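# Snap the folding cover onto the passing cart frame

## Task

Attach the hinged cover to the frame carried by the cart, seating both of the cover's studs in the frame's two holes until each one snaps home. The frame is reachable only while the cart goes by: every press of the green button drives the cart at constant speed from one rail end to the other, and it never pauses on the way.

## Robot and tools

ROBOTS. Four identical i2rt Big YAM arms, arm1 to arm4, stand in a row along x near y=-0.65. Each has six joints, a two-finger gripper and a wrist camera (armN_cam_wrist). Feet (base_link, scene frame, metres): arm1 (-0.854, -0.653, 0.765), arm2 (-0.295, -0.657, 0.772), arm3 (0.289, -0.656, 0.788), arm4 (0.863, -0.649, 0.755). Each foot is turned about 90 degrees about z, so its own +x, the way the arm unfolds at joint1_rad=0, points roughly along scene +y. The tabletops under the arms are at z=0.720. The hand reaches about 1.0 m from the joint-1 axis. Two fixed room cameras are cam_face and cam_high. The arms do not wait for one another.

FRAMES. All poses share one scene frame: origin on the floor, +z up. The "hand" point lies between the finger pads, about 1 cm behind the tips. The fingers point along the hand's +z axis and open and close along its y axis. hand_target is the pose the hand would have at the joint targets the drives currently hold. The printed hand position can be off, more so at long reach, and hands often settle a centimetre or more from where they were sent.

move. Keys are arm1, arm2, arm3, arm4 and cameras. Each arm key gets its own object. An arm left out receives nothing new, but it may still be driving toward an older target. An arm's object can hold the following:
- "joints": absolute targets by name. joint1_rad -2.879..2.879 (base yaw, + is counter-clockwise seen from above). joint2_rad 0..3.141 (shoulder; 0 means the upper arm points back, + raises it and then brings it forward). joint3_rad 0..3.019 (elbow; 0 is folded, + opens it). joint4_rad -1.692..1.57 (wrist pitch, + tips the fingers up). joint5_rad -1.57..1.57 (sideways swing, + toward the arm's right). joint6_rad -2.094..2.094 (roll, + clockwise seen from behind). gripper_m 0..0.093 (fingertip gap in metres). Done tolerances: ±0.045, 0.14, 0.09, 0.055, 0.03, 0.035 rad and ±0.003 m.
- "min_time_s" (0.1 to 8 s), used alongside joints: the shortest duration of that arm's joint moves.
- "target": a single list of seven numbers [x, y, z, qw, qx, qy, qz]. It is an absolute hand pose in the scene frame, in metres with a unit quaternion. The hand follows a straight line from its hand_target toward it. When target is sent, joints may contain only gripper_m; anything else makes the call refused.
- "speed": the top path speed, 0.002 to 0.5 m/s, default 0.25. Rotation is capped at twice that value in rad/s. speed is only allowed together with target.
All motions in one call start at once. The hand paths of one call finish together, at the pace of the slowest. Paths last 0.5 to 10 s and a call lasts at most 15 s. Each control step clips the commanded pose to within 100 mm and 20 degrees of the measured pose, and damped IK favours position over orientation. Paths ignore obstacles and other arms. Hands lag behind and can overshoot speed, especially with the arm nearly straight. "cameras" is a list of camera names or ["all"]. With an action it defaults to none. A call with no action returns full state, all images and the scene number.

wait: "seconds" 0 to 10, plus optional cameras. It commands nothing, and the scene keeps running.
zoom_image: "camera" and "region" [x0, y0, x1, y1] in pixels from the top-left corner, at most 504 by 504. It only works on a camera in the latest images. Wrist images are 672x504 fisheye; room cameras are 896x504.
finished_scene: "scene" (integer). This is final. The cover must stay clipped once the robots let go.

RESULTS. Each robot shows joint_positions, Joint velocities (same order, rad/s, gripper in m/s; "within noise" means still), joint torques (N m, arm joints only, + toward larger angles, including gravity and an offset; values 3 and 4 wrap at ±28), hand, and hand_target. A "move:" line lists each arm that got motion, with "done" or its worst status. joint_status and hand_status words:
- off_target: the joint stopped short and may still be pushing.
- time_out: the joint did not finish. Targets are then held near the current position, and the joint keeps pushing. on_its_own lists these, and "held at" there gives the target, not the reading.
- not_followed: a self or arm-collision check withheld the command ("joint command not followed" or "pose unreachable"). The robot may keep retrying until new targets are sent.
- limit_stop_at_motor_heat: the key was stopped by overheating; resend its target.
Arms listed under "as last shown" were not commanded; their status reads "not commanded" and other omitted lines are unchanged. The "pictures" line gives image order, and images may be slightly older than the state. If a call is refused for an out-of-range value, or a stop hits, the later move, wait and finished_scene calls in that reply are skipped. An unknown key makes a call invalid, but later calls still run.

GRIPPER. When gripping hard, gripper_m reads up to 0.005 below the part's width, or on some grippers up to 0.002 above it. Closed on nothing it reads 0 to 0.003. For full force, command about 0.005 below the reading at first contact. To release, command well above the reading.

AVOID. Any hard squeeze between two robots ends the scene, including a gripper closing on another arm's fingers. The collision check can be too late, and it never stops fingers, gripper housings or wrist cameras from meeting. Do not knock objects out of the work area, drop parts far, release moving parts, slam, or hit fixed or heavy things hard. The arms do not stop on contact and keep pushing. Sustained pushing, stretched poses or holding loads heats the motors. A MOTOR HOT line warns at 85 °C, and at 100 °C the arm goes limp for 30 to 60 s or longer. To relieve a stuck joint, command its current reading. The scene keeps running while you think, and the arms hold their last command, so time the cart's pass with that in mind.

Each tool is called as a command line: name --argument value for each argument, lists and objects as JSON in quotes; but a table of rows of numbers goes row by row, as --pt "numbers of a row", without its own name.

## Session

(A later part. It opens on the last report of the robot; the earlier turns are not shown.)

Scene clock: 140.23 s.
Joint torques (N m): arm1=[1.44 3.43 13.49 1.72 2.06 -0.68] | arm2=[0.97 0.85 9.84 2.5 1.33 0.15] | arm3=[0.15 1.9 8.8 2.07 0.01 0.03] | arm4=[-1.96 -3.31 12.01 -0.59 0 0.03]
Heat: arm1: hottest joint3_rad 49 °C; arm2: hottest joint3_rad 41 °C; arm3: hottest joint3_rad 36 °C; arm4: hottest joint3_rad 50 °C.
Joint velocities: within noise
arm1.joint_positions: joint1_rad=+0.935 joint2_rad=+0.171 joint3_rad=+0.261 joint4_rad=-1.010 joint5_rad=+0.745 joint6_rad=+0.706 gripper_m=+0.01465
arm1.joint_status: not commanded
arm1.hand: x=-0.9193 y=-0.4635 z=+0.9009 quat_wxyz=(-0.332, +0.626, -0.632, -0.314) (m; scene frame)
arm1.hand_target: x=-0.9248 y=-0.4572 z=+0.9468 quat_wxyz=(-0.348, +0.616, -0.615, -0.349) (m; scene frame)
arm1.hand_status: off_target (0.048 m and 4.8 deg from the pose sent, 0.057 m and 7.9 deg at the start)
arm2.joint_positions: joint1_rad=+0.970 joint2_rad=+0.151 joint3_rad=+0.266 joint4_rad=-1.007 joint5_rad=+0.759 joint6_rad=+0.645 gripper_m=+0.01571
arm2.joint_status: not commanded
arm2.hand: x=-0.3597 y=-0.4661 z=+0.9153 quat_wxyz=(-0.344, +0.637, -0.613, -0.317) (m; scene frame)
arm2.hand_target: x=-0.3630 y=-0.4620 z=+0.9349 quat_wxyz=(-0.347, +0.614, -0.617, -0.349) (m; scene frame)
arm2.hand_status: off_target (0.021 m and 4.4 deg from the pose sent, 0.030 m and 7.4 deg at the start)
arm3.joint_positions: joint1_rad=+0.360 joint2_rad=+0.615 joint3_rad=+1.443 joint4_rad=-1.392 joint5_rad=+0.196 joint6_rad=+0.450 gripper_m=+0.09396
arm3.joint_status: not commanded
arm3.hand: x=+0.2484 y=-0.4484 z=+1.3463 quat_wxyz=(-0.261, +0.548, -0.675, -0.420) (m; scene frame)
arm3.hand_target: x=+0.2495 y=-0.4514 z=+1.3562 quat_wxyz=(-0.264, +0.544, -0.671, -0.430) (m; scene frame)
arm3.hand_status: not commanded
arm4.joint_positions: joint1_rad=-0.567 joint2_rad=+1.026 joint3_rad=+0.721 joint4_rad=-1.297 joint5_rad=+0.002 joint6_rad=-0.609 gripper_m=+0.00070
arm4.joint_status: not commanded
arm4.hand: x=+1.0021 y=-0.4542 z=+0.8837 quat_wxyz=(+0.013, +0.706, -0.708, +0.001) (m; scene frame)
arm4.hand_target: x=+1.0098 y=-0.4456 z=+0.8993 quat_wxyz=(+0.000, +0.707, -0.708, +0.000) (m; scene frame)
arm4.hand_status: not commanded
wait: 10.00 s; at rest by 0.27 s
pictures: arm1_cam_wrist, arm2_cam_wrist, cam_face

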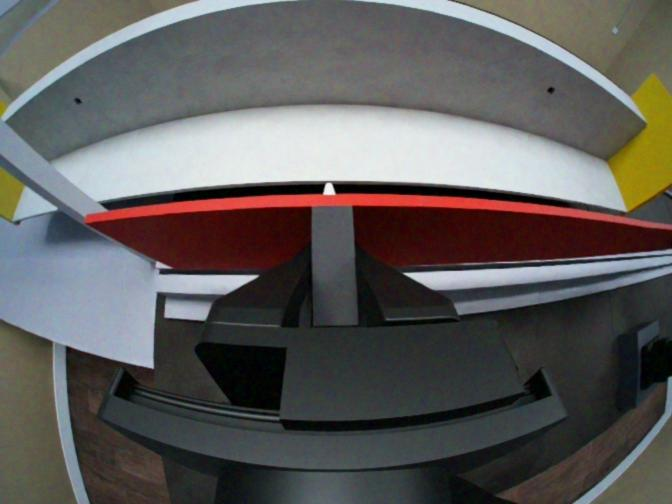

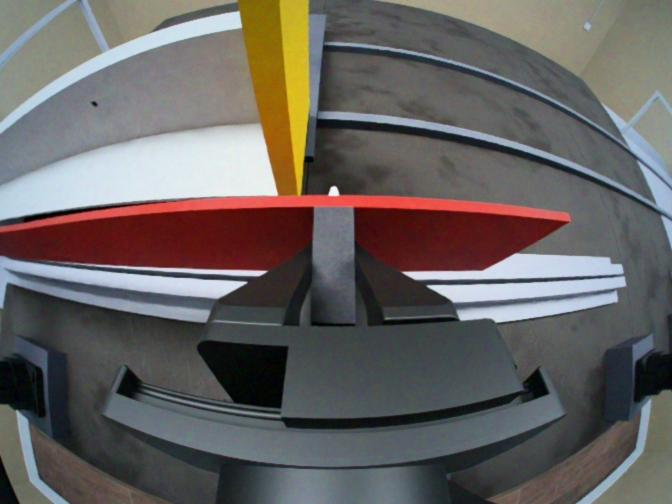

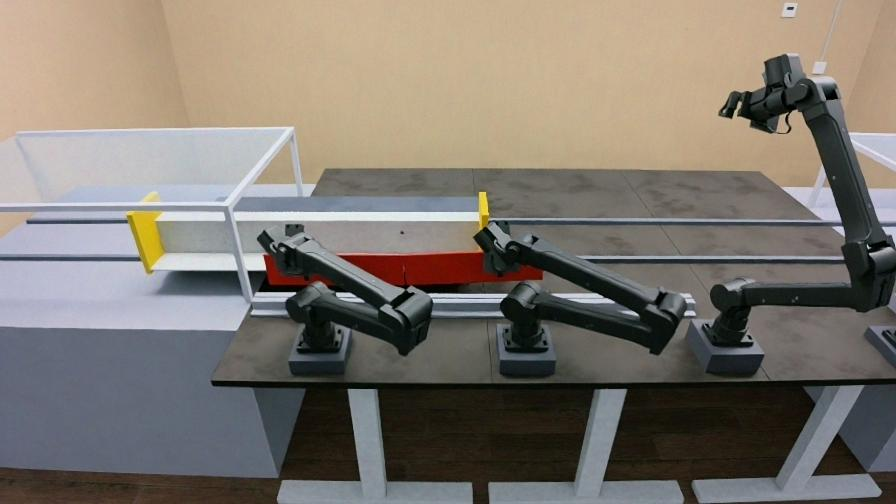

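move --arm1 '{"target": [-0.925, -0.408, 0.942, -0.3345, 0.6218, -0.6145, -0.3532], "speed": 0.05}' --arm2 '{"target": [-0.3635, -0.410, 0.925, -0.3211, 0.6090, -0.6353, -0.3505], "speed": 0.05}' --cameras '["arm1_cam_wrist", "arm2_cam_wrist","cam_face"]'

zoom_image --camera "arm1_cam_wrist" --region '[50, 20, 390, 240]'

zoom_image --camera "arm2_cam_wrist" --region '[50, 20, 390, 240]'

Scene clock: 150.97 s.
Joint torques (N m): arm1=[-1.08 3.02 11.82 3.51 0.88 -0.73] | arm2=[-1.26 0.44 9.72 3.56 0.27 0.29] | arm3=[0.09 1.79 8.83 2.09 0.02 0.02] | arm4=[-1.9 -4.13 11.92 -0.4 -0.02 0.01]
Heat: arm1: hottest joint3_rad 50 °C; arm2: hottest joint3_rad 41 °C; arm3: hottest joint3_rad 37 °C; arm4: hottest joint3_rad 50 °C.
move: arm1 off_target; arm2 off_target
Joint velocities: within noise
arm1.joint_positions: joint1_rad=+0.602 joint2_rad=+0.266 joint3_rad=+0.259 joint4_rad=-0.748 joint5_rad=+0.475 joint6_rad=+0.422 gripper_m=+0.01465
arm1.joint_status: not commanded
arm1.hand: x=-0.9197 y=-0.4265 z=+0.9019 quat_wxyz=(-0.310, +0.632, -0.635, -0.318) (m; scene frame)
arm1.hand_target: x=-0.9223 y=-0.4133 z=+0.9412 quat_wxyz=(-0.336, +0.619, -0.618, -0.350) (m; scene frame)
arm1.hand_status: off_target (0.044 m and 5.6 deg from the pose sent, 0.069 m and 4.9 deg at the start)
arm2.joint_positions: joint1_rad=+0.604 joint2_rad=+0.296 joint3_rad=+0.246 joint4_rad=-0.691 joint5_rad=+0.455 joint6_rad=+0.361 gripper_m=+0.01571
arm2.joint_status: not commanded
arm2.hand: x=-0.3611 y=-0.4236 z=+0.9042 quat_wxyz=(-0.316, +0.644, -0.622, -0.313) (m; scene frame)
arm2.hand_target: x=-0.3631 y=-0.4134 z=+0.9249 quat_wxyz=(-0.321, +0.611, -0.634, -0.349) (m; scene frame)
arm2.hand_status: off_target (0.025 m and 6.1 deg from the pose sent, 0.057 m and 6.2 deg at the start)
arm3, arm4: as last shown
pictures: arm1_cam_wrist, arm2_cam_wrist, cam_face

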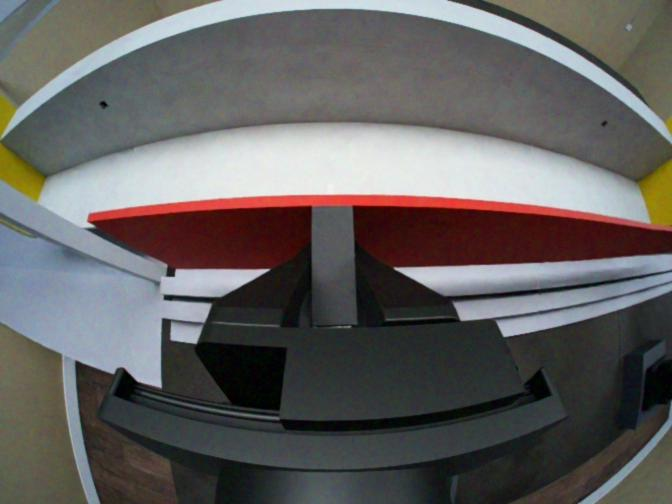

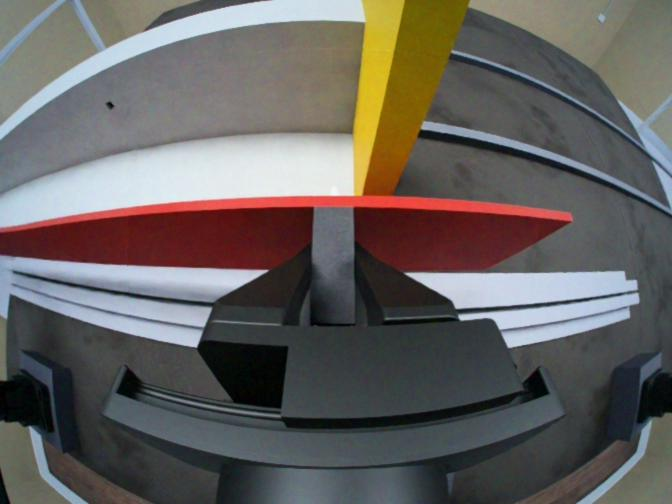

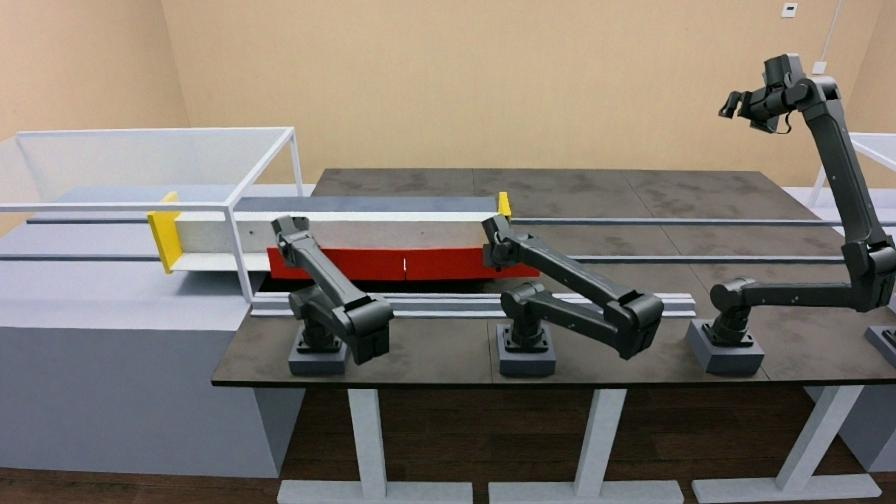

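Scaled by 1.482 from the camera's 672x504 image, which has a finer 960x720 frame.

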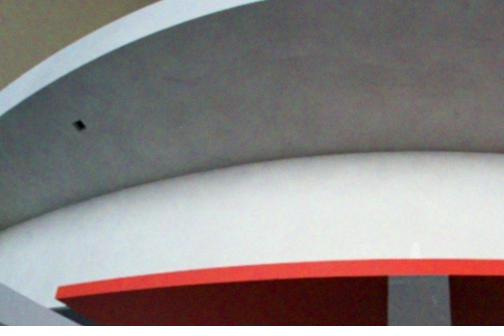

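Scaled by 1.482 from the camera's 672x504 image, which has a finer 960x720 frame.

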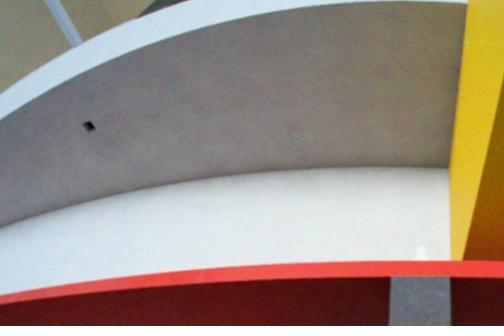

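zoom_image --camera "cam_face" --region '[250, 230, 410, 300]'

zoom_image --camera "cam_face" --region '[395, 230, 555, 300]'

Scaled by 3.150.

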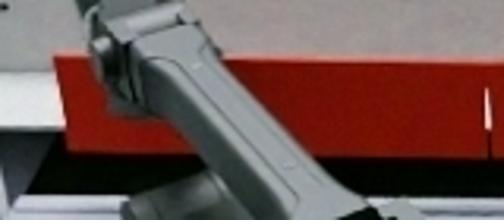

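Scaled by 3.150.

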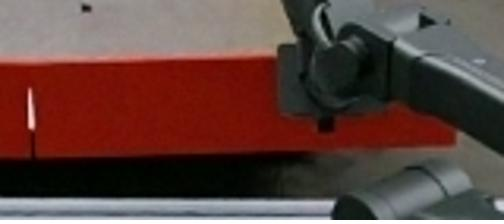

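move --arm1 '{"target": [-0.923, -0.410, 0.957, -0.3413, 0.6194, -0.6158, -0.3473], "speed": 0.04}' --arm2 '{"target": [-0.3615, -0.410, 0.933, -0.3196, 0.5993, -0.6441, -0.3513], "speed": 0.04}' --cameras '["arm1_cam_wrist", "arm2_cam_wrist"]'

Scene clock: 161.60 s.
Joint torques (N m): arm1=[0.03 2.96 14.49 2.22 1.49 -0.69] | arm2=[-1.08 0.38 11.19 2.82 0.42 0.53] | arm3=[0.15 1.79 8.8 2.09 0.01 0.03] | arm4=[-1.61 -4.13 11.93 -0.38 -0.02 0.07]
Heat: arm1: hottest joint3_rad 50 °C; arm2: hottest joint3_rad 43 °C; arm3: hottest joint3_rad 37 °C; arm4: hottest joint3_rad 50 °C.
move: arm1 off_target; arm2 off_target
Joint velocities: within noise
arm1.joint_positions: joint1_rad=+0.604 joint2_rad=+0.274 joint3_rad=+0.259 joint4_rad=-0.748 joint5_rad=+0.483 joint6_rad=+0.422 gripper_m=+0.01465
arm1.joint_status: not commanded
arm1.hand: x=-0.9189 y=-0.4262 z=+0.9008 quat_wxyz=(-0.312, +0.633, -0.636, -0.313) (m; scene frame)
arm1.hand_target: x=-0.9222 y=-0.4134 z=+0.9557 quat_wxyz=(-0.342, +0.618, -0.617, -0.347) (m; scene frame)
arm1.hand_status: off_target (0.059 m and 5.8 deg from the pose sent, 0.058 m and 5.6 deg at the start)
arm2.joint_positions: joint1_rad=+0.600 joint2_rad=+0.296 joint3_rad=+0.246 joint4_rad=-0.691 joint5_rad=+0.455 joint6_rad=+0.361 gripper_m=+0.01571
arm2.joint_status: not commanded
arm2.hand: x=-0.3600 y=-0.4233 z=+0.9042 quat_wxyz=(-0.317, +0.643, -0.624, -0.313) (m; scene frame)
arm2.hand_target: x=-0.3611 y=-0.4126 z=+0.9333 quat_wxyz=(-0.319, +0.600, -0.643, -0.352) (m; scene frame)
arm2.hand_status: off_target (0.032 m and 7.1 deg from the pose sent, 0.032 m and 7.2 deg at the start)
arm3, arm4: as last shown
pictures: arm1_cam_wrist, arm2_cam_wrist

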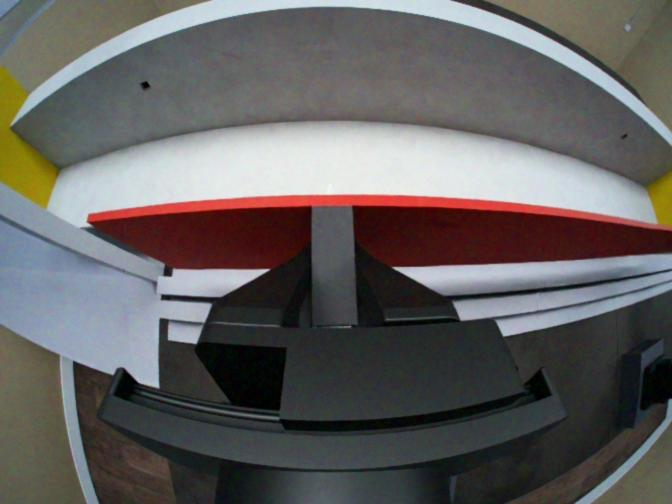

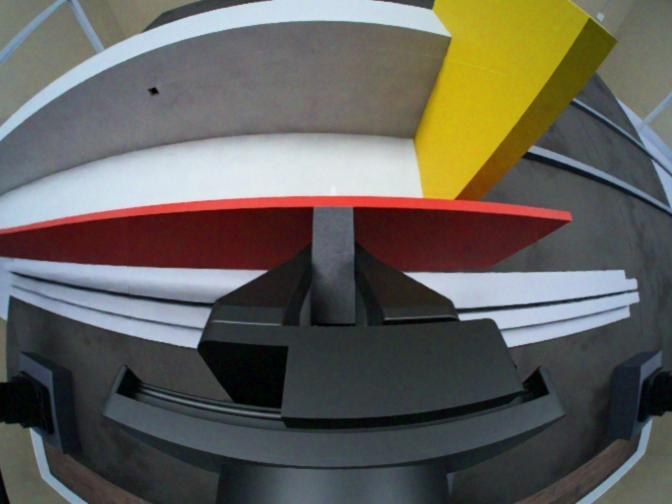

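move --arm1 '{"target": [-0.923, -0.400, 0.985, -0.3413, 0.6194, -0.6158, -0.3473], "speed": 0.05}' --arm2 '{"target": [-0.3615, -0.400, 0.950, -0.3196, 0.5993, -0.6441, -0.3513], "speed": 0.05}' --cameras '[]'

Scene clock: 164.23 s.
Joint torques (N m): arm1=[-1.03 2.55 17.73 1.96 1.23 -0.93] | arm2=[-1.67 0.79 14.41 2.71 0.66 0.31] | arm3=[0.15 1.9 8.83 2.09 0.01 0.03] | arm4=[-1.67 -3.55 12.05 -0.28 0 0.01]
Heat: arm1: hottest joint3_rad 51 °C; arm2: hottest joint3_rad 45 °C; arm3: hottest joint3_rad 37 °C; arm4: hottest joint3_rad 51 °C.
move: arm1 off_target; arm2 off_target
Joint velocities: within noise
arm1.joint_positions: joint1_rad=+0.574 joint2_rad=+0.314 joint3_rad=+0.285 joint4_rad=-0.760 joint5_rad=+0.463 joint6_rad=+0.419 gripper_m=+0.01465
arm1.joint_status: not commanded
arm1.hand: x=-0.9169 y=-0.4230 z=+0.9038 quat_wxyz=(-0.307, +0.634, -0.643, -0.300) (m; scene frame)
arm1.hand_target: x=-0.9205 y=-0.4056 z=+0.9820 quat_wxyz=(-0.344, +0.616, -0.618, -0.346) (m; scene frame)
arm1.hand_status: off_target (0.085 m and 7.6 deg from the pose sent, 0.088 m and 5.8 deg at the start)
arm2.joint_positions: joint1_rad=+0.565 joint2_rad=+0.319 joint3_rad=+0.246 joint4_rad=-0.691 joint5_rad=+0.422 joint6_rad=+0.364 gripper_m=+0.01571
arm2.joint_status: not commanded
arm2.hand: x=-0.3572 y=-0.4225 z=+0.8976 quat_wxyz=(-0.306, +0.642, -0.634, -0.304) (m; scene frame)
arm2.hand_target: x=-0.3603 y=-0.4054 z=+0.9498 quat_wxyz=(-0.319, +0.600, -0.644, -0.352) (m; scene frame)
arm2.hand_status: off_target (0.057 m and 7.6 deg from the pose sent, 0.051 m and 7.1 deg at the start)
arm3, arm4: as last shown
pictures: none
No camera images: "cameras" was empty.

wait --seconds 4.5 --cameras '[]'

move --arm1 '{"target": [-0.923, -0.375, 0.980, -0.3413, 0.6194, -0.6158, -0.3473], "speed": 0.05}' --arm2 '{"target": [-0.3635, -0.375, 0.965, -0.3196, 0.5993, -0.6441, -0.3513], "speed": 0.05}' --cameras '["arm1_cam_wrist", "arm2_cam_wrist", "cam_face"]'

zoom_image --camera "cam_face" --region '[250, 220, 410, 290]'

zoom_image --camera "cam_face" --region '[395, 220, 555, 290]'

Scene clock: 170.37 s.
Joint torques (N m): arm1=[-0.97 2.55 17.68 1.96 1.23 -0.94] | arm2=[-1.73 0.44 14.27 2.74 0.61 0.3] | arm3=[0.21 1.9 8.8 2.09 0.02 0.02] | arm4=[-2.02 -3.72 11.95 -0.54 -0.03 0.04]
Heat: arm1: hottest joint3_rad 53 °C; arm2: hottest joint3_rad 48 °C; arm3: hottest joint3_rad 37 °C; arm4: hottest joint3_rad 51 °C.
Joint velocities: within noise
arm1.joint_positions: joint1_rad=+0.574 joint2_rad=+0.314 joint3_rad=+0.285 joint4_rad=-0.760 joint5_rad=+0.463 joint6_rad=+0.419 gripper_m=+0.01465
arm1.joint_status: not commanded
arm1.hand: x=-0.9169 y=-0.4230 z=+0.9038 quat_wxyz=(-0.307, +0.634, -0.643, -0.300) (m; scene frame)
arm1.hand_target: x=-0.9205 y=-0.4056 z=+0.9820 quat_wxyz=(-0.344, +0.616, -0.618, -0.346) (m; scene frame)
arm1.hand_status: off_target (0.085 m and 7.6 deg from the pose sent, 0.088 m and 5.8 deg at the start)
arm2.joint_positions: joint1_rad=+0.565 joint2_rad=+0.319 joint3_rad=+0.246 joint4_rad=-0.691 joint5_rad=+0.422 joint6_rad=+0.364 gripper_m=+0.01571
arm2.joint_status: not commanded
arm2.hand: x=-0.3572 y=-0.4225 z=+0.8976 quat_wxyz=(-0.306, +0.642, -0.634, -0.304) (m; scene frame)
arm2.hand_target: x=-0.3603 y=-0.4054 z=+0.9498 quat_wxyz=(-0.319, +0.600, -0.644, -0.352) (m; scene frame)
arm2.hand_status: off_target (0.057 m and 7.6 deg from the pose sent, 0.051 m and 7.1 deg at the start)
arm3.joint_positions: joint1_rad=+0.360 joint2_rad=+0.615 joint3_rad=+1.443 joint4_rad=-1.392 joint5_rad=+0.196 joint6_rad=+0.450 gripper_m=+0.09396
arm3.joint_status: not commanded
arm3.hand: x=+0.2484 y=-0.4484 z=+1.3463 quat_wxyz=(-0.261, +0.548, -0.675, -0.420) (m; scene frame)
arm3.hand_target: x=+0.2495 y=-0.4514 z=+1.3562 quat_wxyz=(-0.264, +0.544, -0.671, -0.430) (m; scene frame)
arm3.hand_status: not commanded
arm4.joint_positions: joint1_rad=-0.567 joint2_rad=+1.026 joint3_rad=+0.721 joint4_rad=-1.297 joint5_rad=+0.002 joint6_rad=-0.609 gripper_m=+0.00070
arm4.joint_status: not commanded
arm4.hand: x=+1.0021 y=-0.4542 z=+0.8837 quat_wxyz=(+0.013, +0.706, -0.708, +0.001) (m; scene frame)
arm4.hand_target: x=+1.0098 y=-0.4456 z=+0.8993 quat_wxyz=(+0.000, +0.707, -0.708, +0.000) (m; scene frame)
arm4.hand_status: not commanded
wait: 4.50 s; at rest from the start
pictures: none
No camera images: "cameras" was empty.

Scene clock: 171.80 s.
Joint torques (N m): arm1=[-1.14 1.85 17.42 3.37 1.13 -0.93] | arm2=[-1.49 -0.56 15.92 3.28 0.55 0.28] | arm3=[0.21 1.79 8.8 2.06 0.02 0.03] | arm4=[-1.38 -4.19 12.03 -0.53 -0.02 0.01]
Heat: arm1: hottest joint3_rad 54 °C; arm2: hottest joint3_rad 49 °C; arm3: hottest joint3_rad 37 °C; arm4: hottest joint3_rad 51 °C.
move: arm1 off_target; arm2 off_target
Joint velocities: within noise
arm1.joint_positions: joint1_rad=+0.505 joint2_rad=+0.386 joint3_rad=+0.285 joint4_rad=-0.707 joint5_rad=+0.401 joint6_rad=+0.365 gripper_m=+0.01465
arm1.joint_status: not commanded
arm1.hand: x=-0.9153 y=-0.4135 z=+0.8942 quat_wxyz=(-0.297, +0.645, -0.644, -0.284) (m; scene frame)
arm1.hand_target: x=-0.9221 y=-0.3876 z=+0.9779 quat_wxyz=(-0.342, +0.620, -0.616, -0.345) (m; scene frame)
arm1.hand_status: off_target (0.094 m and 9.8 deg from the pose sent, 0.090 m and 7.6 deg at the start)
arm2.joint_positions: joint1_rad=+0.499 joint2_rad=+0.408 joint3_rad=+0.272 joint4_rad=-0.652 joint5_rad=+0.371 joint6_rad=+0.324 gripper_m=+0.01571
arm2.joint_status: not commanded
arm2.hand: x=-0.3552 y=-0.4106 z=+0.8969 quat_wxyz=(-0.298, +0.648, -0.639, -0.287) (m; scene frame)
arm2.hand_target: x=-0.3610 y=-0.3853 z=+0.9660 quat_wxyz=(-0.320, +0.599, -0.644, -0.353) (m; scene frame)
arm2.hand_status: off_target (0.077 m and 9.6 deg from the pose sent, 0.083 m and 7.6 deg at the start)
arm3, arm4: as last shown
pictures: arm1_cam_wrist, arm2_cam_wrist, cam_face

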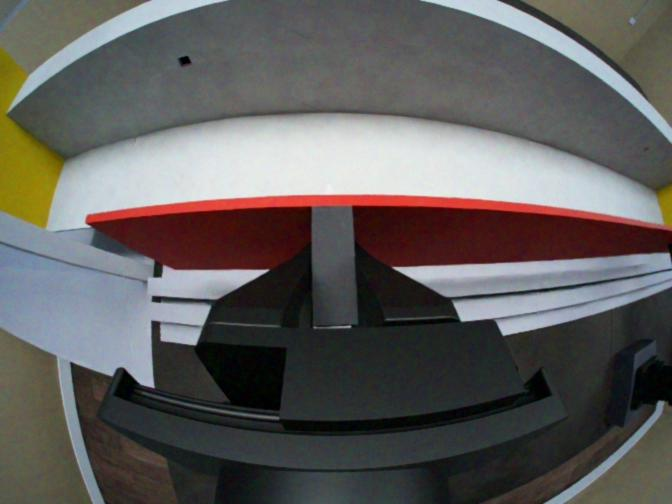

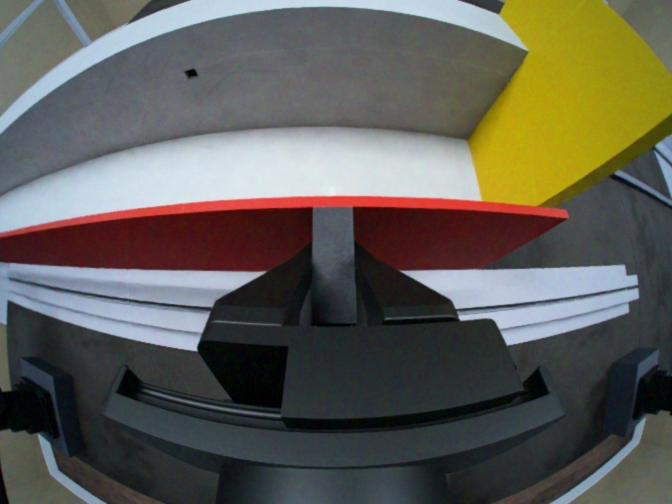

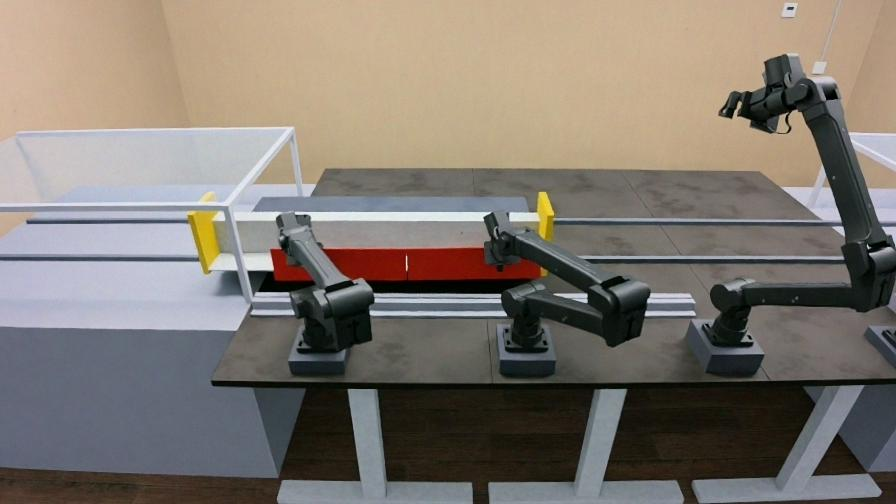

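Scaled by 3.150.

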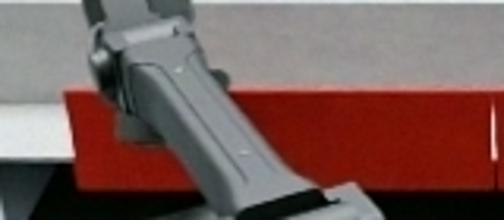

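Scaled by 3.150.

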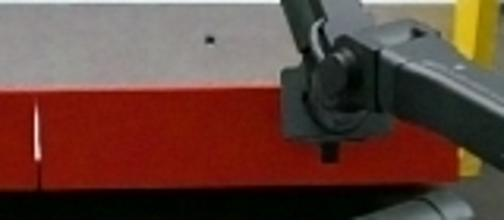

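move --arm1 '{"target": [-0.923, -0.390, 1.010, -0.3413, 0.6194, -0.6158, -0.3473], "speed": 0.08}' --arm2 '{"target": [-0.3635, -0.390, 0.995, -0.3196, 0.5993, -0.6441, -0.3513], "speed": 0.08}' --cameras '[]'

Scene clock: 174.83 s.
Joint torques (N m): arm1=[0.67 0.85 17.1 2.06 1.69 -0.7] | arm2=[0.21 -2.26 15.8 1.74 0.95 0.41] | arm3=[0.15 1.85 8.79 2.09 0.02 0.02] | arm4=[-1.44 -3.6 12.22 -0.5 0.03 0.01]
Heat: arm1: hottest joint3_rad 55 °C; arm2: hottest joint3_rad 49 °C; arm3: hottest joint3_rad 37 °C; arm4: hottest joint3_rad 51 °C.
move: arm1 off_target; arm2 off_target
Joint velocities: within noise
arm1.joint_positions: joint1_rad=+0.505 joint2_rad=+0.378 joint3_rad=+0.362 joint4_rad=-0.767 joint5_rad=+0.406 joint6_rad=+0.363 gripper_m=+0.01465
arm1.joint_status: not commanded
arm1.hand: x=-0.9168 y=-0.4097 z=+0.9281 quat_wxyz=(-0.302, +0.639, -0.643, -0.294) (m; scene frame)
arm1.hand_target: x=-0.9213 y=-0.3946 z=+1.0061 quat_wxyz=(-0.342, +0.618, -0.617, -0.346) (m; scene frame)
arm1.hand_status: off_target (0.084 m and 8.5 deg from the pose sent, 0.118 m and 9.8 deg at the start)
arm2.joint_positions: joint1_rad=+0.503 joint2_rad=+0.402 joint3_rad=+0.343 joint4_rad=-0.711 joint5_rad=+0.380 joint6_rad=+0.323 gripper_m=+0.01571
arm2.joint_status: not commanded
arm2.hand: x=-0.3569 y=-0.4068 z=+0.9273 quat_wxyz=(-0.303, +0.645, -0.637, -0.293) (m; scene frame)
arm2.hand_target: x=-0.3619 y=-0.3930 z=+0.9925 quat_wxyz=(-0.319, +0.600, -0.643, -0.352) (m; scene frame)
arm2.hand_status: off_target (0.070 m and 8.7 deg from the pose sent, 0.101 m and 9.6 deg at the start)
arm3, arm4: as last shown
pictures: none
No camera images: "cameras" was empty.

move --arm1 '{"target": [-0.925, -0.350, 0.985, -0.3413, 0.6194, -0.6158, -0.3473], "speed": 0.07}' --arm2 '{"target": [-0.3655, -0.350, 0.970, -0.3196, 0.5993, -0.6441, -0.3513], "speed": 0.07}' --cameras '["arm1_cam_wrist", "arm2_cam_wrist", "cam_face"]'

zoom_image --camera "arm1_cam_wrist" --region '[170, 60, 420, 230]'

zoom_image --camera "arm2_cam_wrist" --region '[170, 60, 420, 230]'

Scene clock: 177.20 s.
Joint torques (N m): arm1=[-1.32 0.21 14.41 3.77 0.99 -0.8] | arm2=[-1.44 -1.44 13.48 3.3 0.42 0.32] | arm3=[0.21 1.85 8.81 2.09 0.01 0.02] | arm4=[-1.67 -3.66 12 -0.59 -0.01 0.04]
Heat: arm1: hottest joint3_rad 54 °C; arm2: hottest joint3_rad 50 °C; arm3: hottest joint3_rad 37 °C; arm4: hottest joint3_rad 51 °C.
move: arm1 off_target; arm2 off_target
Joint velocities: within noise
arm1.joint_positions: joint1_rad=+0.430 joint2_rad=+0.507 joint3_rad=+0.362 joint4_rad=-0.615 joint5_rad=+0.343 joint6_rad=+0.311 gripper_m=+0.01465
arm1.joint_status: not commanded
arm1.hand: x=-0.9212 y=-0.3818 z=+0.9206 quat_wxyz=(-0.298, +0.639, -0.643, -0.297) (m; scene frame)
arm1.hand_target: x=-0.9236 y=-0.3588 z=+0.9849 quat_wxyz=(-0.342, +0.618, -0.618, -0.346) (m; scene frame)
arm1.hand_status: off_target (0.072 m and 8.5 deg from the pose sent, 0.083 m and 8.5 deg at the start)
arm2.joint_positions: joint1_rad=+0.439 joint2_rad=+0.545 joint3_rad=+0.343 joint4_rad=-0.550 joint5_rad=+0.325 joint6_rad=+0.277 gripper_m=+0.01571
arm2.joint_status: not commanded
arm2.hand: x=-0.3621 y=-0.3784 z=+0.9179 quat_wxyz=(-0.300, +0.646, -0.637, -0.296) (m; scene frame)
arm2.hand_target: x=-0.3648 y=-0.3562 z=+0.9689 quat_wxyz=(-0.318, +0.601, -0.644, -0.349) (m; scene frame)
arm2.hand_status: off_target (0.059 m and 8.6 deg from the pose sent, 0.072 m and 8.7 deg at the start)
arm3, arm4: as last shown
pictures: arm1_cam_wrist, arm2_cam_wrist, cam_face

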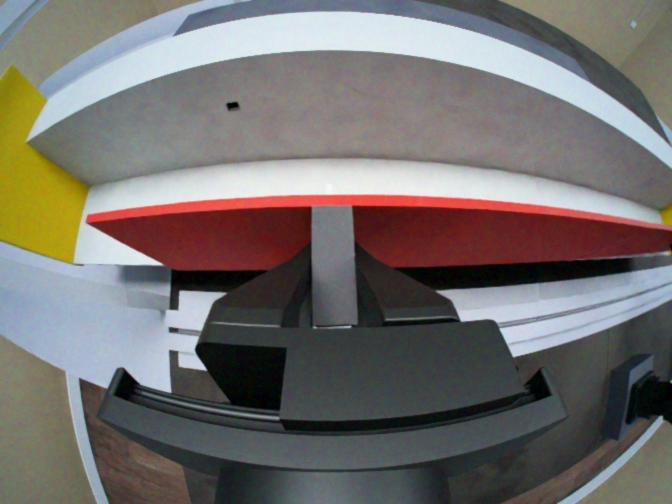

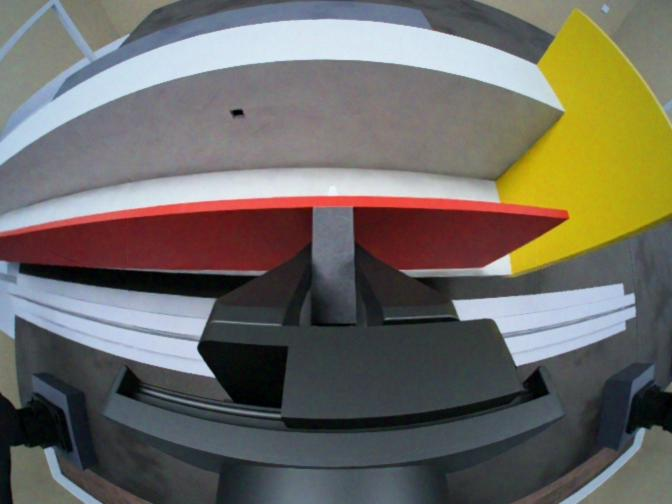

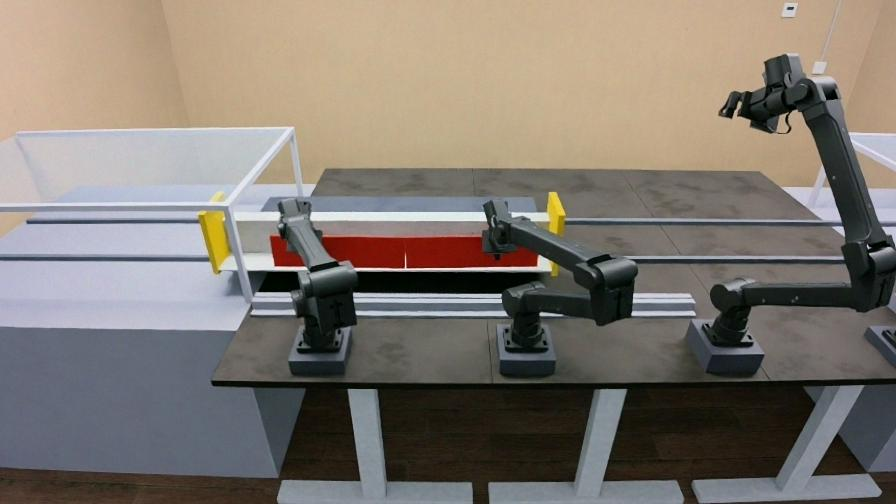

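Scaled by 2.016 from the camera's 672x504 image, which has a finer 960x720 frame.

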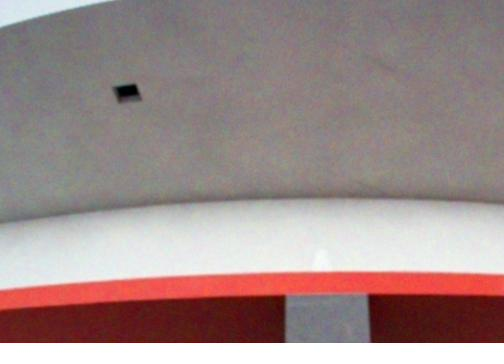

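Scaled by 2.016 from the camera's 672x504 image, which has a finer 960x720 frame.

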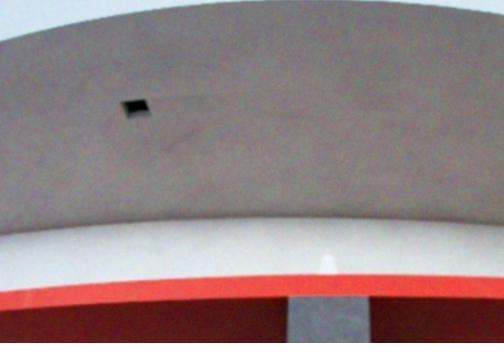

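move --arm1 '{"target": [-0.905, -0.306, 0.950, -0.3413, 0.6194, -0.6158, -0.3473], "speed": 0.06}' --arm2 '{"target": [-0.3455, -0.306, 0.940, -0.3196, 0.5993, -0.6441, -0.3513], "speed": 0.06}' --cameras '["arm1_cam_wrist", "arm2_cam_wrist", "cam_face"]'

zoom_image --camera "arm1_cam_wrist" --region '[170, 80, 420, 250]'

zoom_image --camera "arm2_cam_wrist" --region '[170, 80, 420, 250]'

Scene clock: 184.07 s.
Joint torques (N m): arm1=[-1.08 -1.79 10.96 3.82 0.26 -0.46] | arm2=[-0.91 -3.84 11.41 3.19 0.09 0.45] | arm3=[0.15 1.85 8.83 2.09 0.02 0.03] | arm4=[-1.73 -4.31 11.95 -0.49 -0.02 0.07]
Heat: arm1: hottest joint3_rad 53 °C; arm2: hottest joint3_rad 51 °C; arm3: hottest joint3_rad 37 °C; arm4: hottest joint3_rad 51 °C.
move: arm1 off_target; arm2 off_target
Joint velocities: within noise
arm1.joint_positions: joint1_rad=+0.240 joint2_rad=+0.709 joint3_rad=+0.362 joint4_rad=-0.337 joint5_rad=+0.199 joint6_rad=+0.170 gripper_m=+0.01465
arm1.joint_status: not commanded
arm1.hand: x=-0.9057 y=-0.3288 z=+0.9101 quat_wxyz=(-0.307, +0.635, -0.636, -0.312) (m; scene frame)
arm1.hand_target: x=-0.9050 y=-0.3095 z=+0.9501 quat_wxyz=(-0.341, +0.619, -0.617, -0.347) (m; scene frame)
arm1.hand_status: off_target (0.046 m and 6.3 deg from the pose sent, 0.083 m and 8.5 deg at the start)
arm2.joint_positions: joint1_rad=+0.259 joint2_rad=+0.743 joint3_rad=+0.344 joint4_rad=-0.287 joint5_rad=+0.187 joint6_rad=+0.163 gripper_m=+0.01571
arm2.joint_status: not commanded
arm2.hand: x=-0.3459 y=-0.3294 z=+0.9066 quat_wxyz=(-0.304, +0.637, -0.636, -0.313) (m; scene frame)
arm2.hand_target: x=-0.3455 y=-0.3092 z=+0.9413 quat_wxyz=(-0.319, +0.599, -0.644, -0.352) (m; scene frame)
arm2.hand_status: off_target (0.041 m and 6.4 deg from the pose sent, 0.077 m and 8.6 deg at the start)
arm3, arm4: as last shown
pictures: arm1_cam_wrist, arm2_cam_wrist, cam_face

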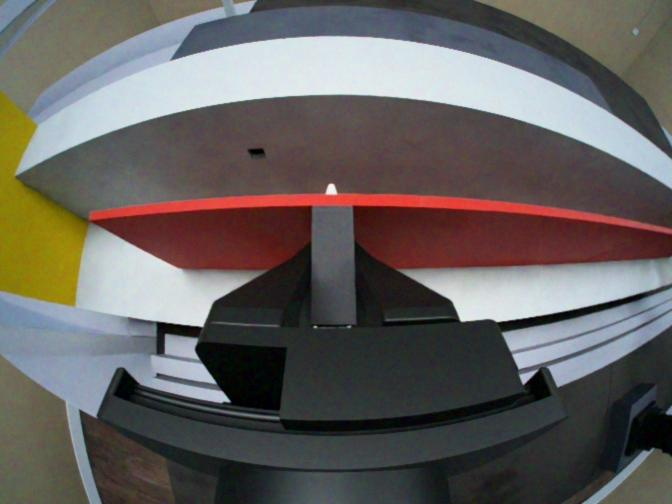

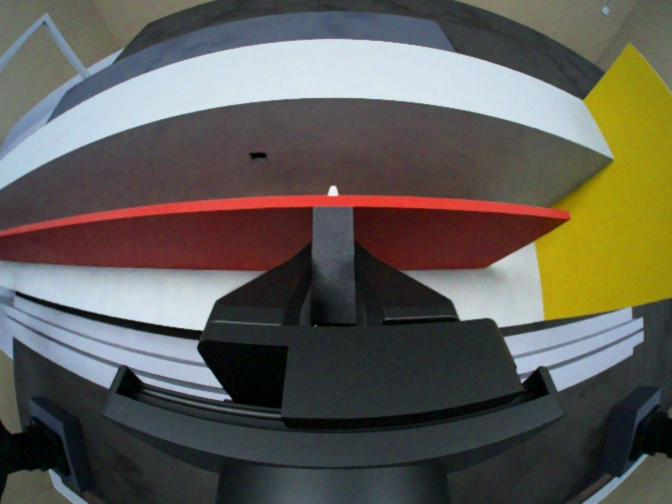

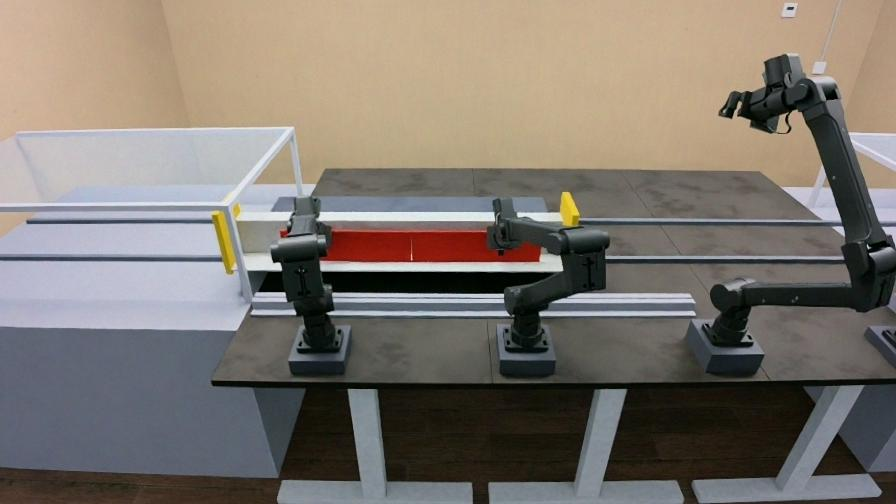

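Scaled by 2.016 from the camera's 672x504 image, which has a finer 960x720 frame.

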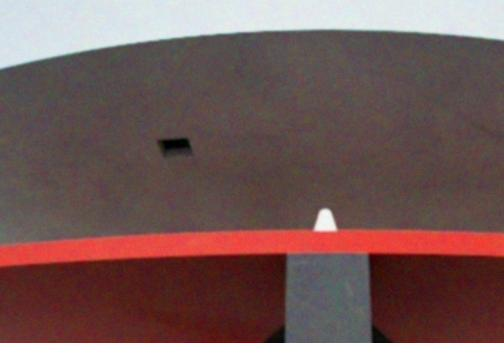

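Scaled by 2.016 from the camera's 672x504 image, which has a finer 960x720 frame.

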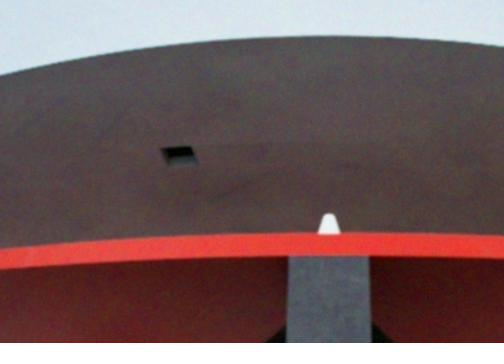

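move --arm1 '{"target": [-0.905, -0.290, 0.945, -0.3413, 0.6194, -0.6158, -0.3473], "speed": 0.03}' --arm2 '{"target": [-0.3455, -0.290, 0.936, -0.3196, 0.5993, -0.6441, -0.3513], "speed": 0.03}' --cameras '["arm1_cam_wrist", "arm2_cam_wrist"]'

zoom_image --camera "arm1_cam_wrist" --region '[230, 100, 430, 230]'

zoom_image --camera "arm2_cam_wrist" --region '[230, 100, 430, 230]'

Scene clock: 187.90 s.
Joint torques (N m): arm1=[-1.08 -1.55 11.67 3.26 0.07 -0.33] | arm2=[-0.91 -2.32 12.14 2.7 -0.1 0.51] | arm3=[0.21 1.79 8.8 2.07 0.02 0.03] | arm4=[-1.49 -3.9 11.97 -0.38 -0.04 0.03]
Heat: arm1: hottest joint3_rad 52 °C; arm2: hottest joint3_rad 50 °C; arm3: hottest joint3_rad 37 °C; arm4: hottest joint3_rad 51 °C.
move: arm1 off_target; arm2 off_target
Joint velocities: within noise
arm1.joint_positions: joint1_rad=+0.214 joint2_rad=+0.774 joint3_rad=+0.364 joint4_rad=-0.257 joint5_rad=+0.187 joint6_rad=+0.144 gripper_m=+0.01465
arm1.joint_status: not commanded
arm1.hand: x=-0.9025 y=-0.3147 z=+0.9058 quat_wxyz=(-0.315, +0.634, -0.633, -0.314) (m; scene frame)
arm1.hand_target: x=-0.9024 y=-0.2930 z=+0.9465 quat_wxyz=(-0.343, +0.617, -0.618, -0.346) (m; scene frame)
arm1.hand_status: off_target (0.046 m and 5.5 deg from the pose sent, 0.052 m and 6.3 deg at the start)
arm2.joint_positions: joint1_rad=+0.235 joint2_rad=+0.801 joint3_rad=+0.346 joint4_rad=-0.208 joint5_rad=+0.176 joint6_rad=+0.145 gripper_m=+0.01571
arm2.joint_status: not commanded
arm2.hand: x=-0.3425 y=-0.3161 z=+0.9039 quat_wxyz=(-0.312, +0.633, -0.634, -0.317) (m; scene frame)
arm2.hand_target: x=-0.3438 y=-0.2936 z=+0.9359 quat_wxyz=(-0.320, +0.599, -0.645, -0.351) (m; scene frame)
arm2.hand_status: off_target (0.042 m and 5.6 deg from the pose sent, 0.049 m and 6.4 deg at the start)
arm3, arm4: as last shown
pictures: arm1_cam_wrist, arm2_cam_wrist

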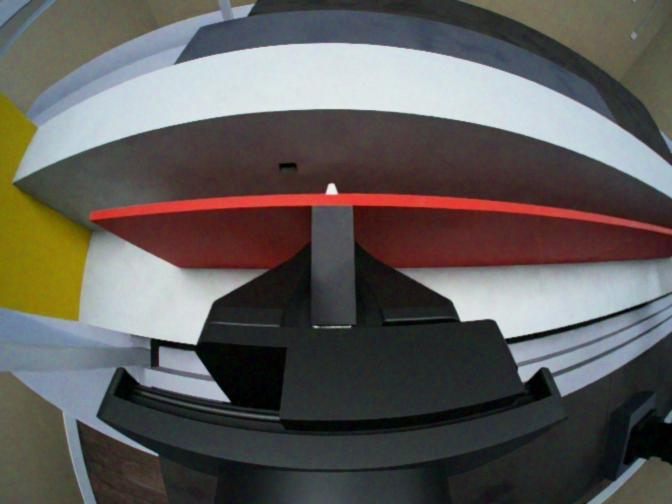

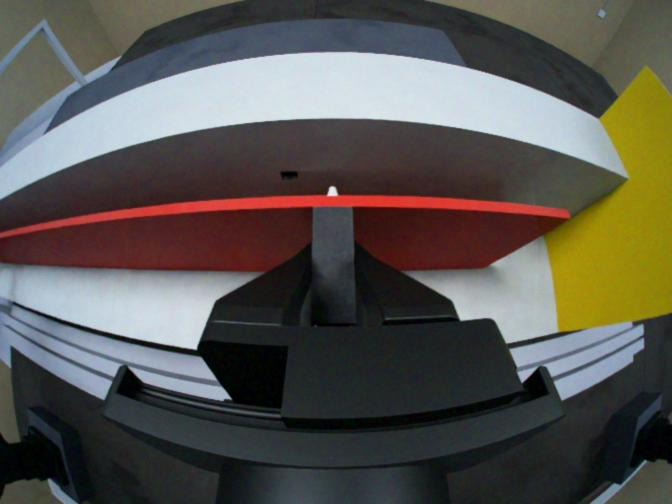

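Scaled by 2.520 from the camera's 672x504 image, which has a finer 960x720 frame.

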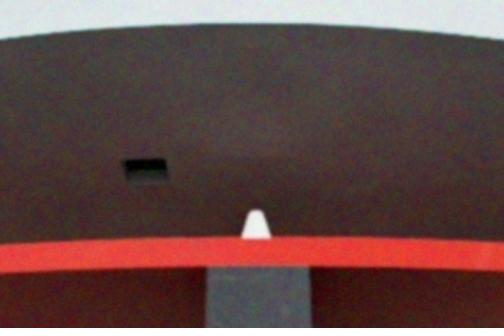

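Scaled by 2.520 from the camera's 672x504 image, which has a finer 960x720 frame.

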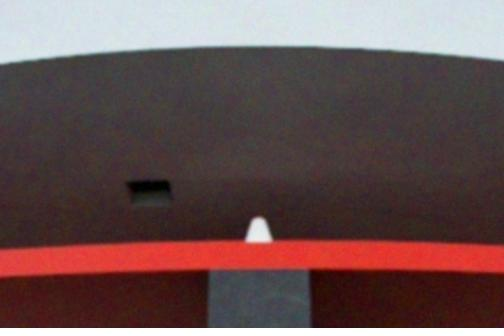

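wait --seconds 0.1 --cameras '["arm1_cam_wrist", "arm2_cam_wrist", "cam_face"]'

Scene clock: 191.03 s.
Joint torques (N m): arm1=[-1.03 -1.61 11.67 3.21 0.07 -0.29] | arm2=[-0.5 -2.55 12.26 2.52 -0.05 0.52] | arm3=[0.09 1.85 8.81 2.09 0.02 0.02] | arm4=[-1.32 -3.84 12.1 -0.38 0.01 0.01]
Heat: arm1: hottest joint3_rad 51 °C; arm2: hottest joint3_rad 50 °C; arm3: hottest joint3_rad 37 °C; arm4: hottest joint3_rad 51 °C.
Joint velocities: within noise
arm1.joint_positions: joint1_rad=+0.211 joint2_rad=+0.775 joint3_rad=+0.364 joint4_rad=-0.254 joint5_rad=+0.185 joint6_rad=+0.141 gripper_m=+0.01465
arm1.joint_status: not commanded
arm1.hand: x=-0.9018 y=-0.3141 z=+0.9059 quat_wxyz=(-0.315, +0.634, -0.632, -0.314) (m; scene frame)
arm1.hand_target: x=-0.9021 y=-0.2929 z=+0.9466 quat_wxyz=(-0.344, +0.617, -0.618, -0.347) (m; scene frame)
arm1.hand_status: off_target (0.046 m and 5.5 deg from the pose sent, 0.052 m and 6.3 deg at the start)
arm2.joint_positions: joint1_rad=+0.230 joint2_rad=+0.803 joint3_rad=+0.346 joint4_rad=-0.205 joint5_rad=+0.176 joint6_rad=+0.143 gripper_m=+0.01571
arm2.joint_status: not commanded
arm2.hand: x=-0.3410 y=-0.3155 z=+0.9040 quat_wxyz=(-0.314, +0.631, -0.635, -0.317) (m; scene frame)
arm2.hand_target: x=-0.3421 y=-0.2933 z=+0.9360 quat_wxyz=(-0.321, +0.598, -0.646, -0.350) (m; scene frame)
arm2.hand_status: off_target (0.041 m and 5.5 deg from the pose sent, 0.049 m and 6.4 deg at the start)
arm3.joint_positions: joint1_rad=+0.360 joint2_rad=+0.615 joint3_rad=+1.443 joint4_rad=-1.392 joint5_rad=+0.196 joint6_rad=+0.450 gripper_m=+0.09396
arm3.joint_status: not commanded
arm3.hand: x=+0.2484 y=-0.4484 z=+1.3463 quat_wxyz=(-0.261, +0.548, -0.675, -0.420) (m; scene frame)
arm3.hand_target: x=+0.2495 y=-0.4514 z=+1.3562 quat_wxyz=(-0.264, +0.544, -0.671, -0.430) (m; scene frame)
arm3.hand_status: not commanded
arm4.joint_positions: joint1_rad=-0.567 joint2_rad=+1.026 joint3_rad=+0.721 joint4_rad=-1.297 joint5_rad=+0.002 joint6_rad=-0.609 gripper_m=+0.00070
arm4.joint_status: not commanded
arm4.hand: x=+1.0021 y=-0.4542 z=+0.8837 quat_wxyz=(+0.013, +0.706, -0.708, +0.001) (m; scene frame)
arm4.hand_target: x=+1.0098 y=-0.4456 z=+0.8993 quat_wxyz=(+0.000, +0.707, -0.708, +0.000) (m; scene frame)
arm4.hand_status: not commanded
wait: 0.10 s; at rest from the start
pictures: arm1_cam_wrist, arm2_cam_wrist, cam_face

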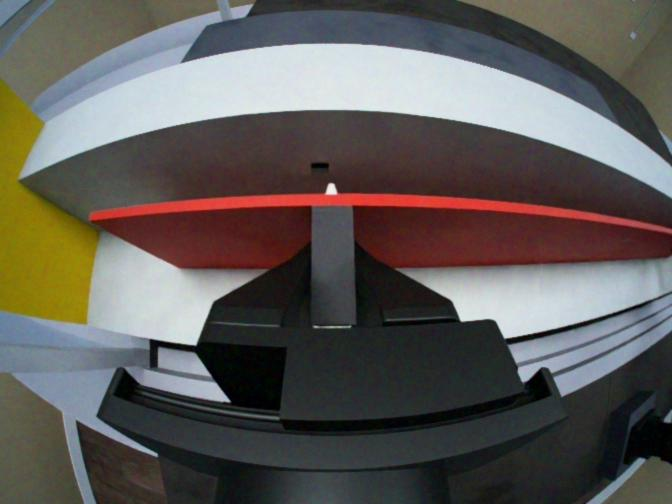

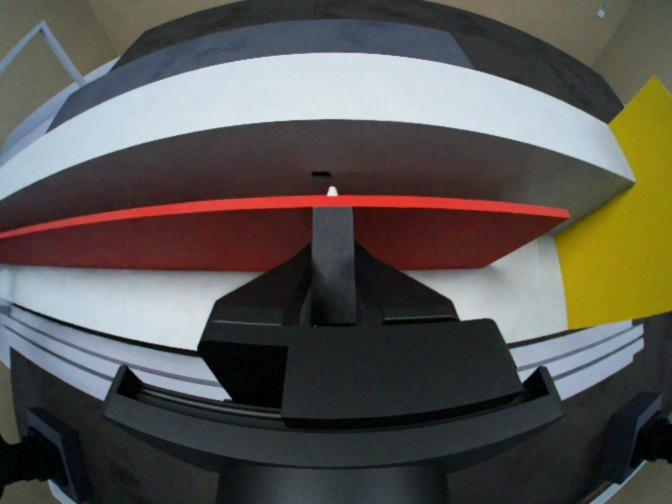

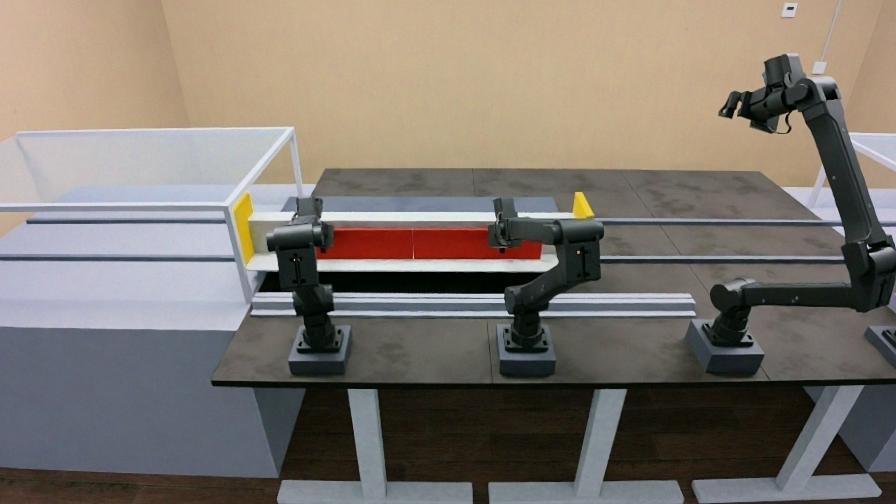

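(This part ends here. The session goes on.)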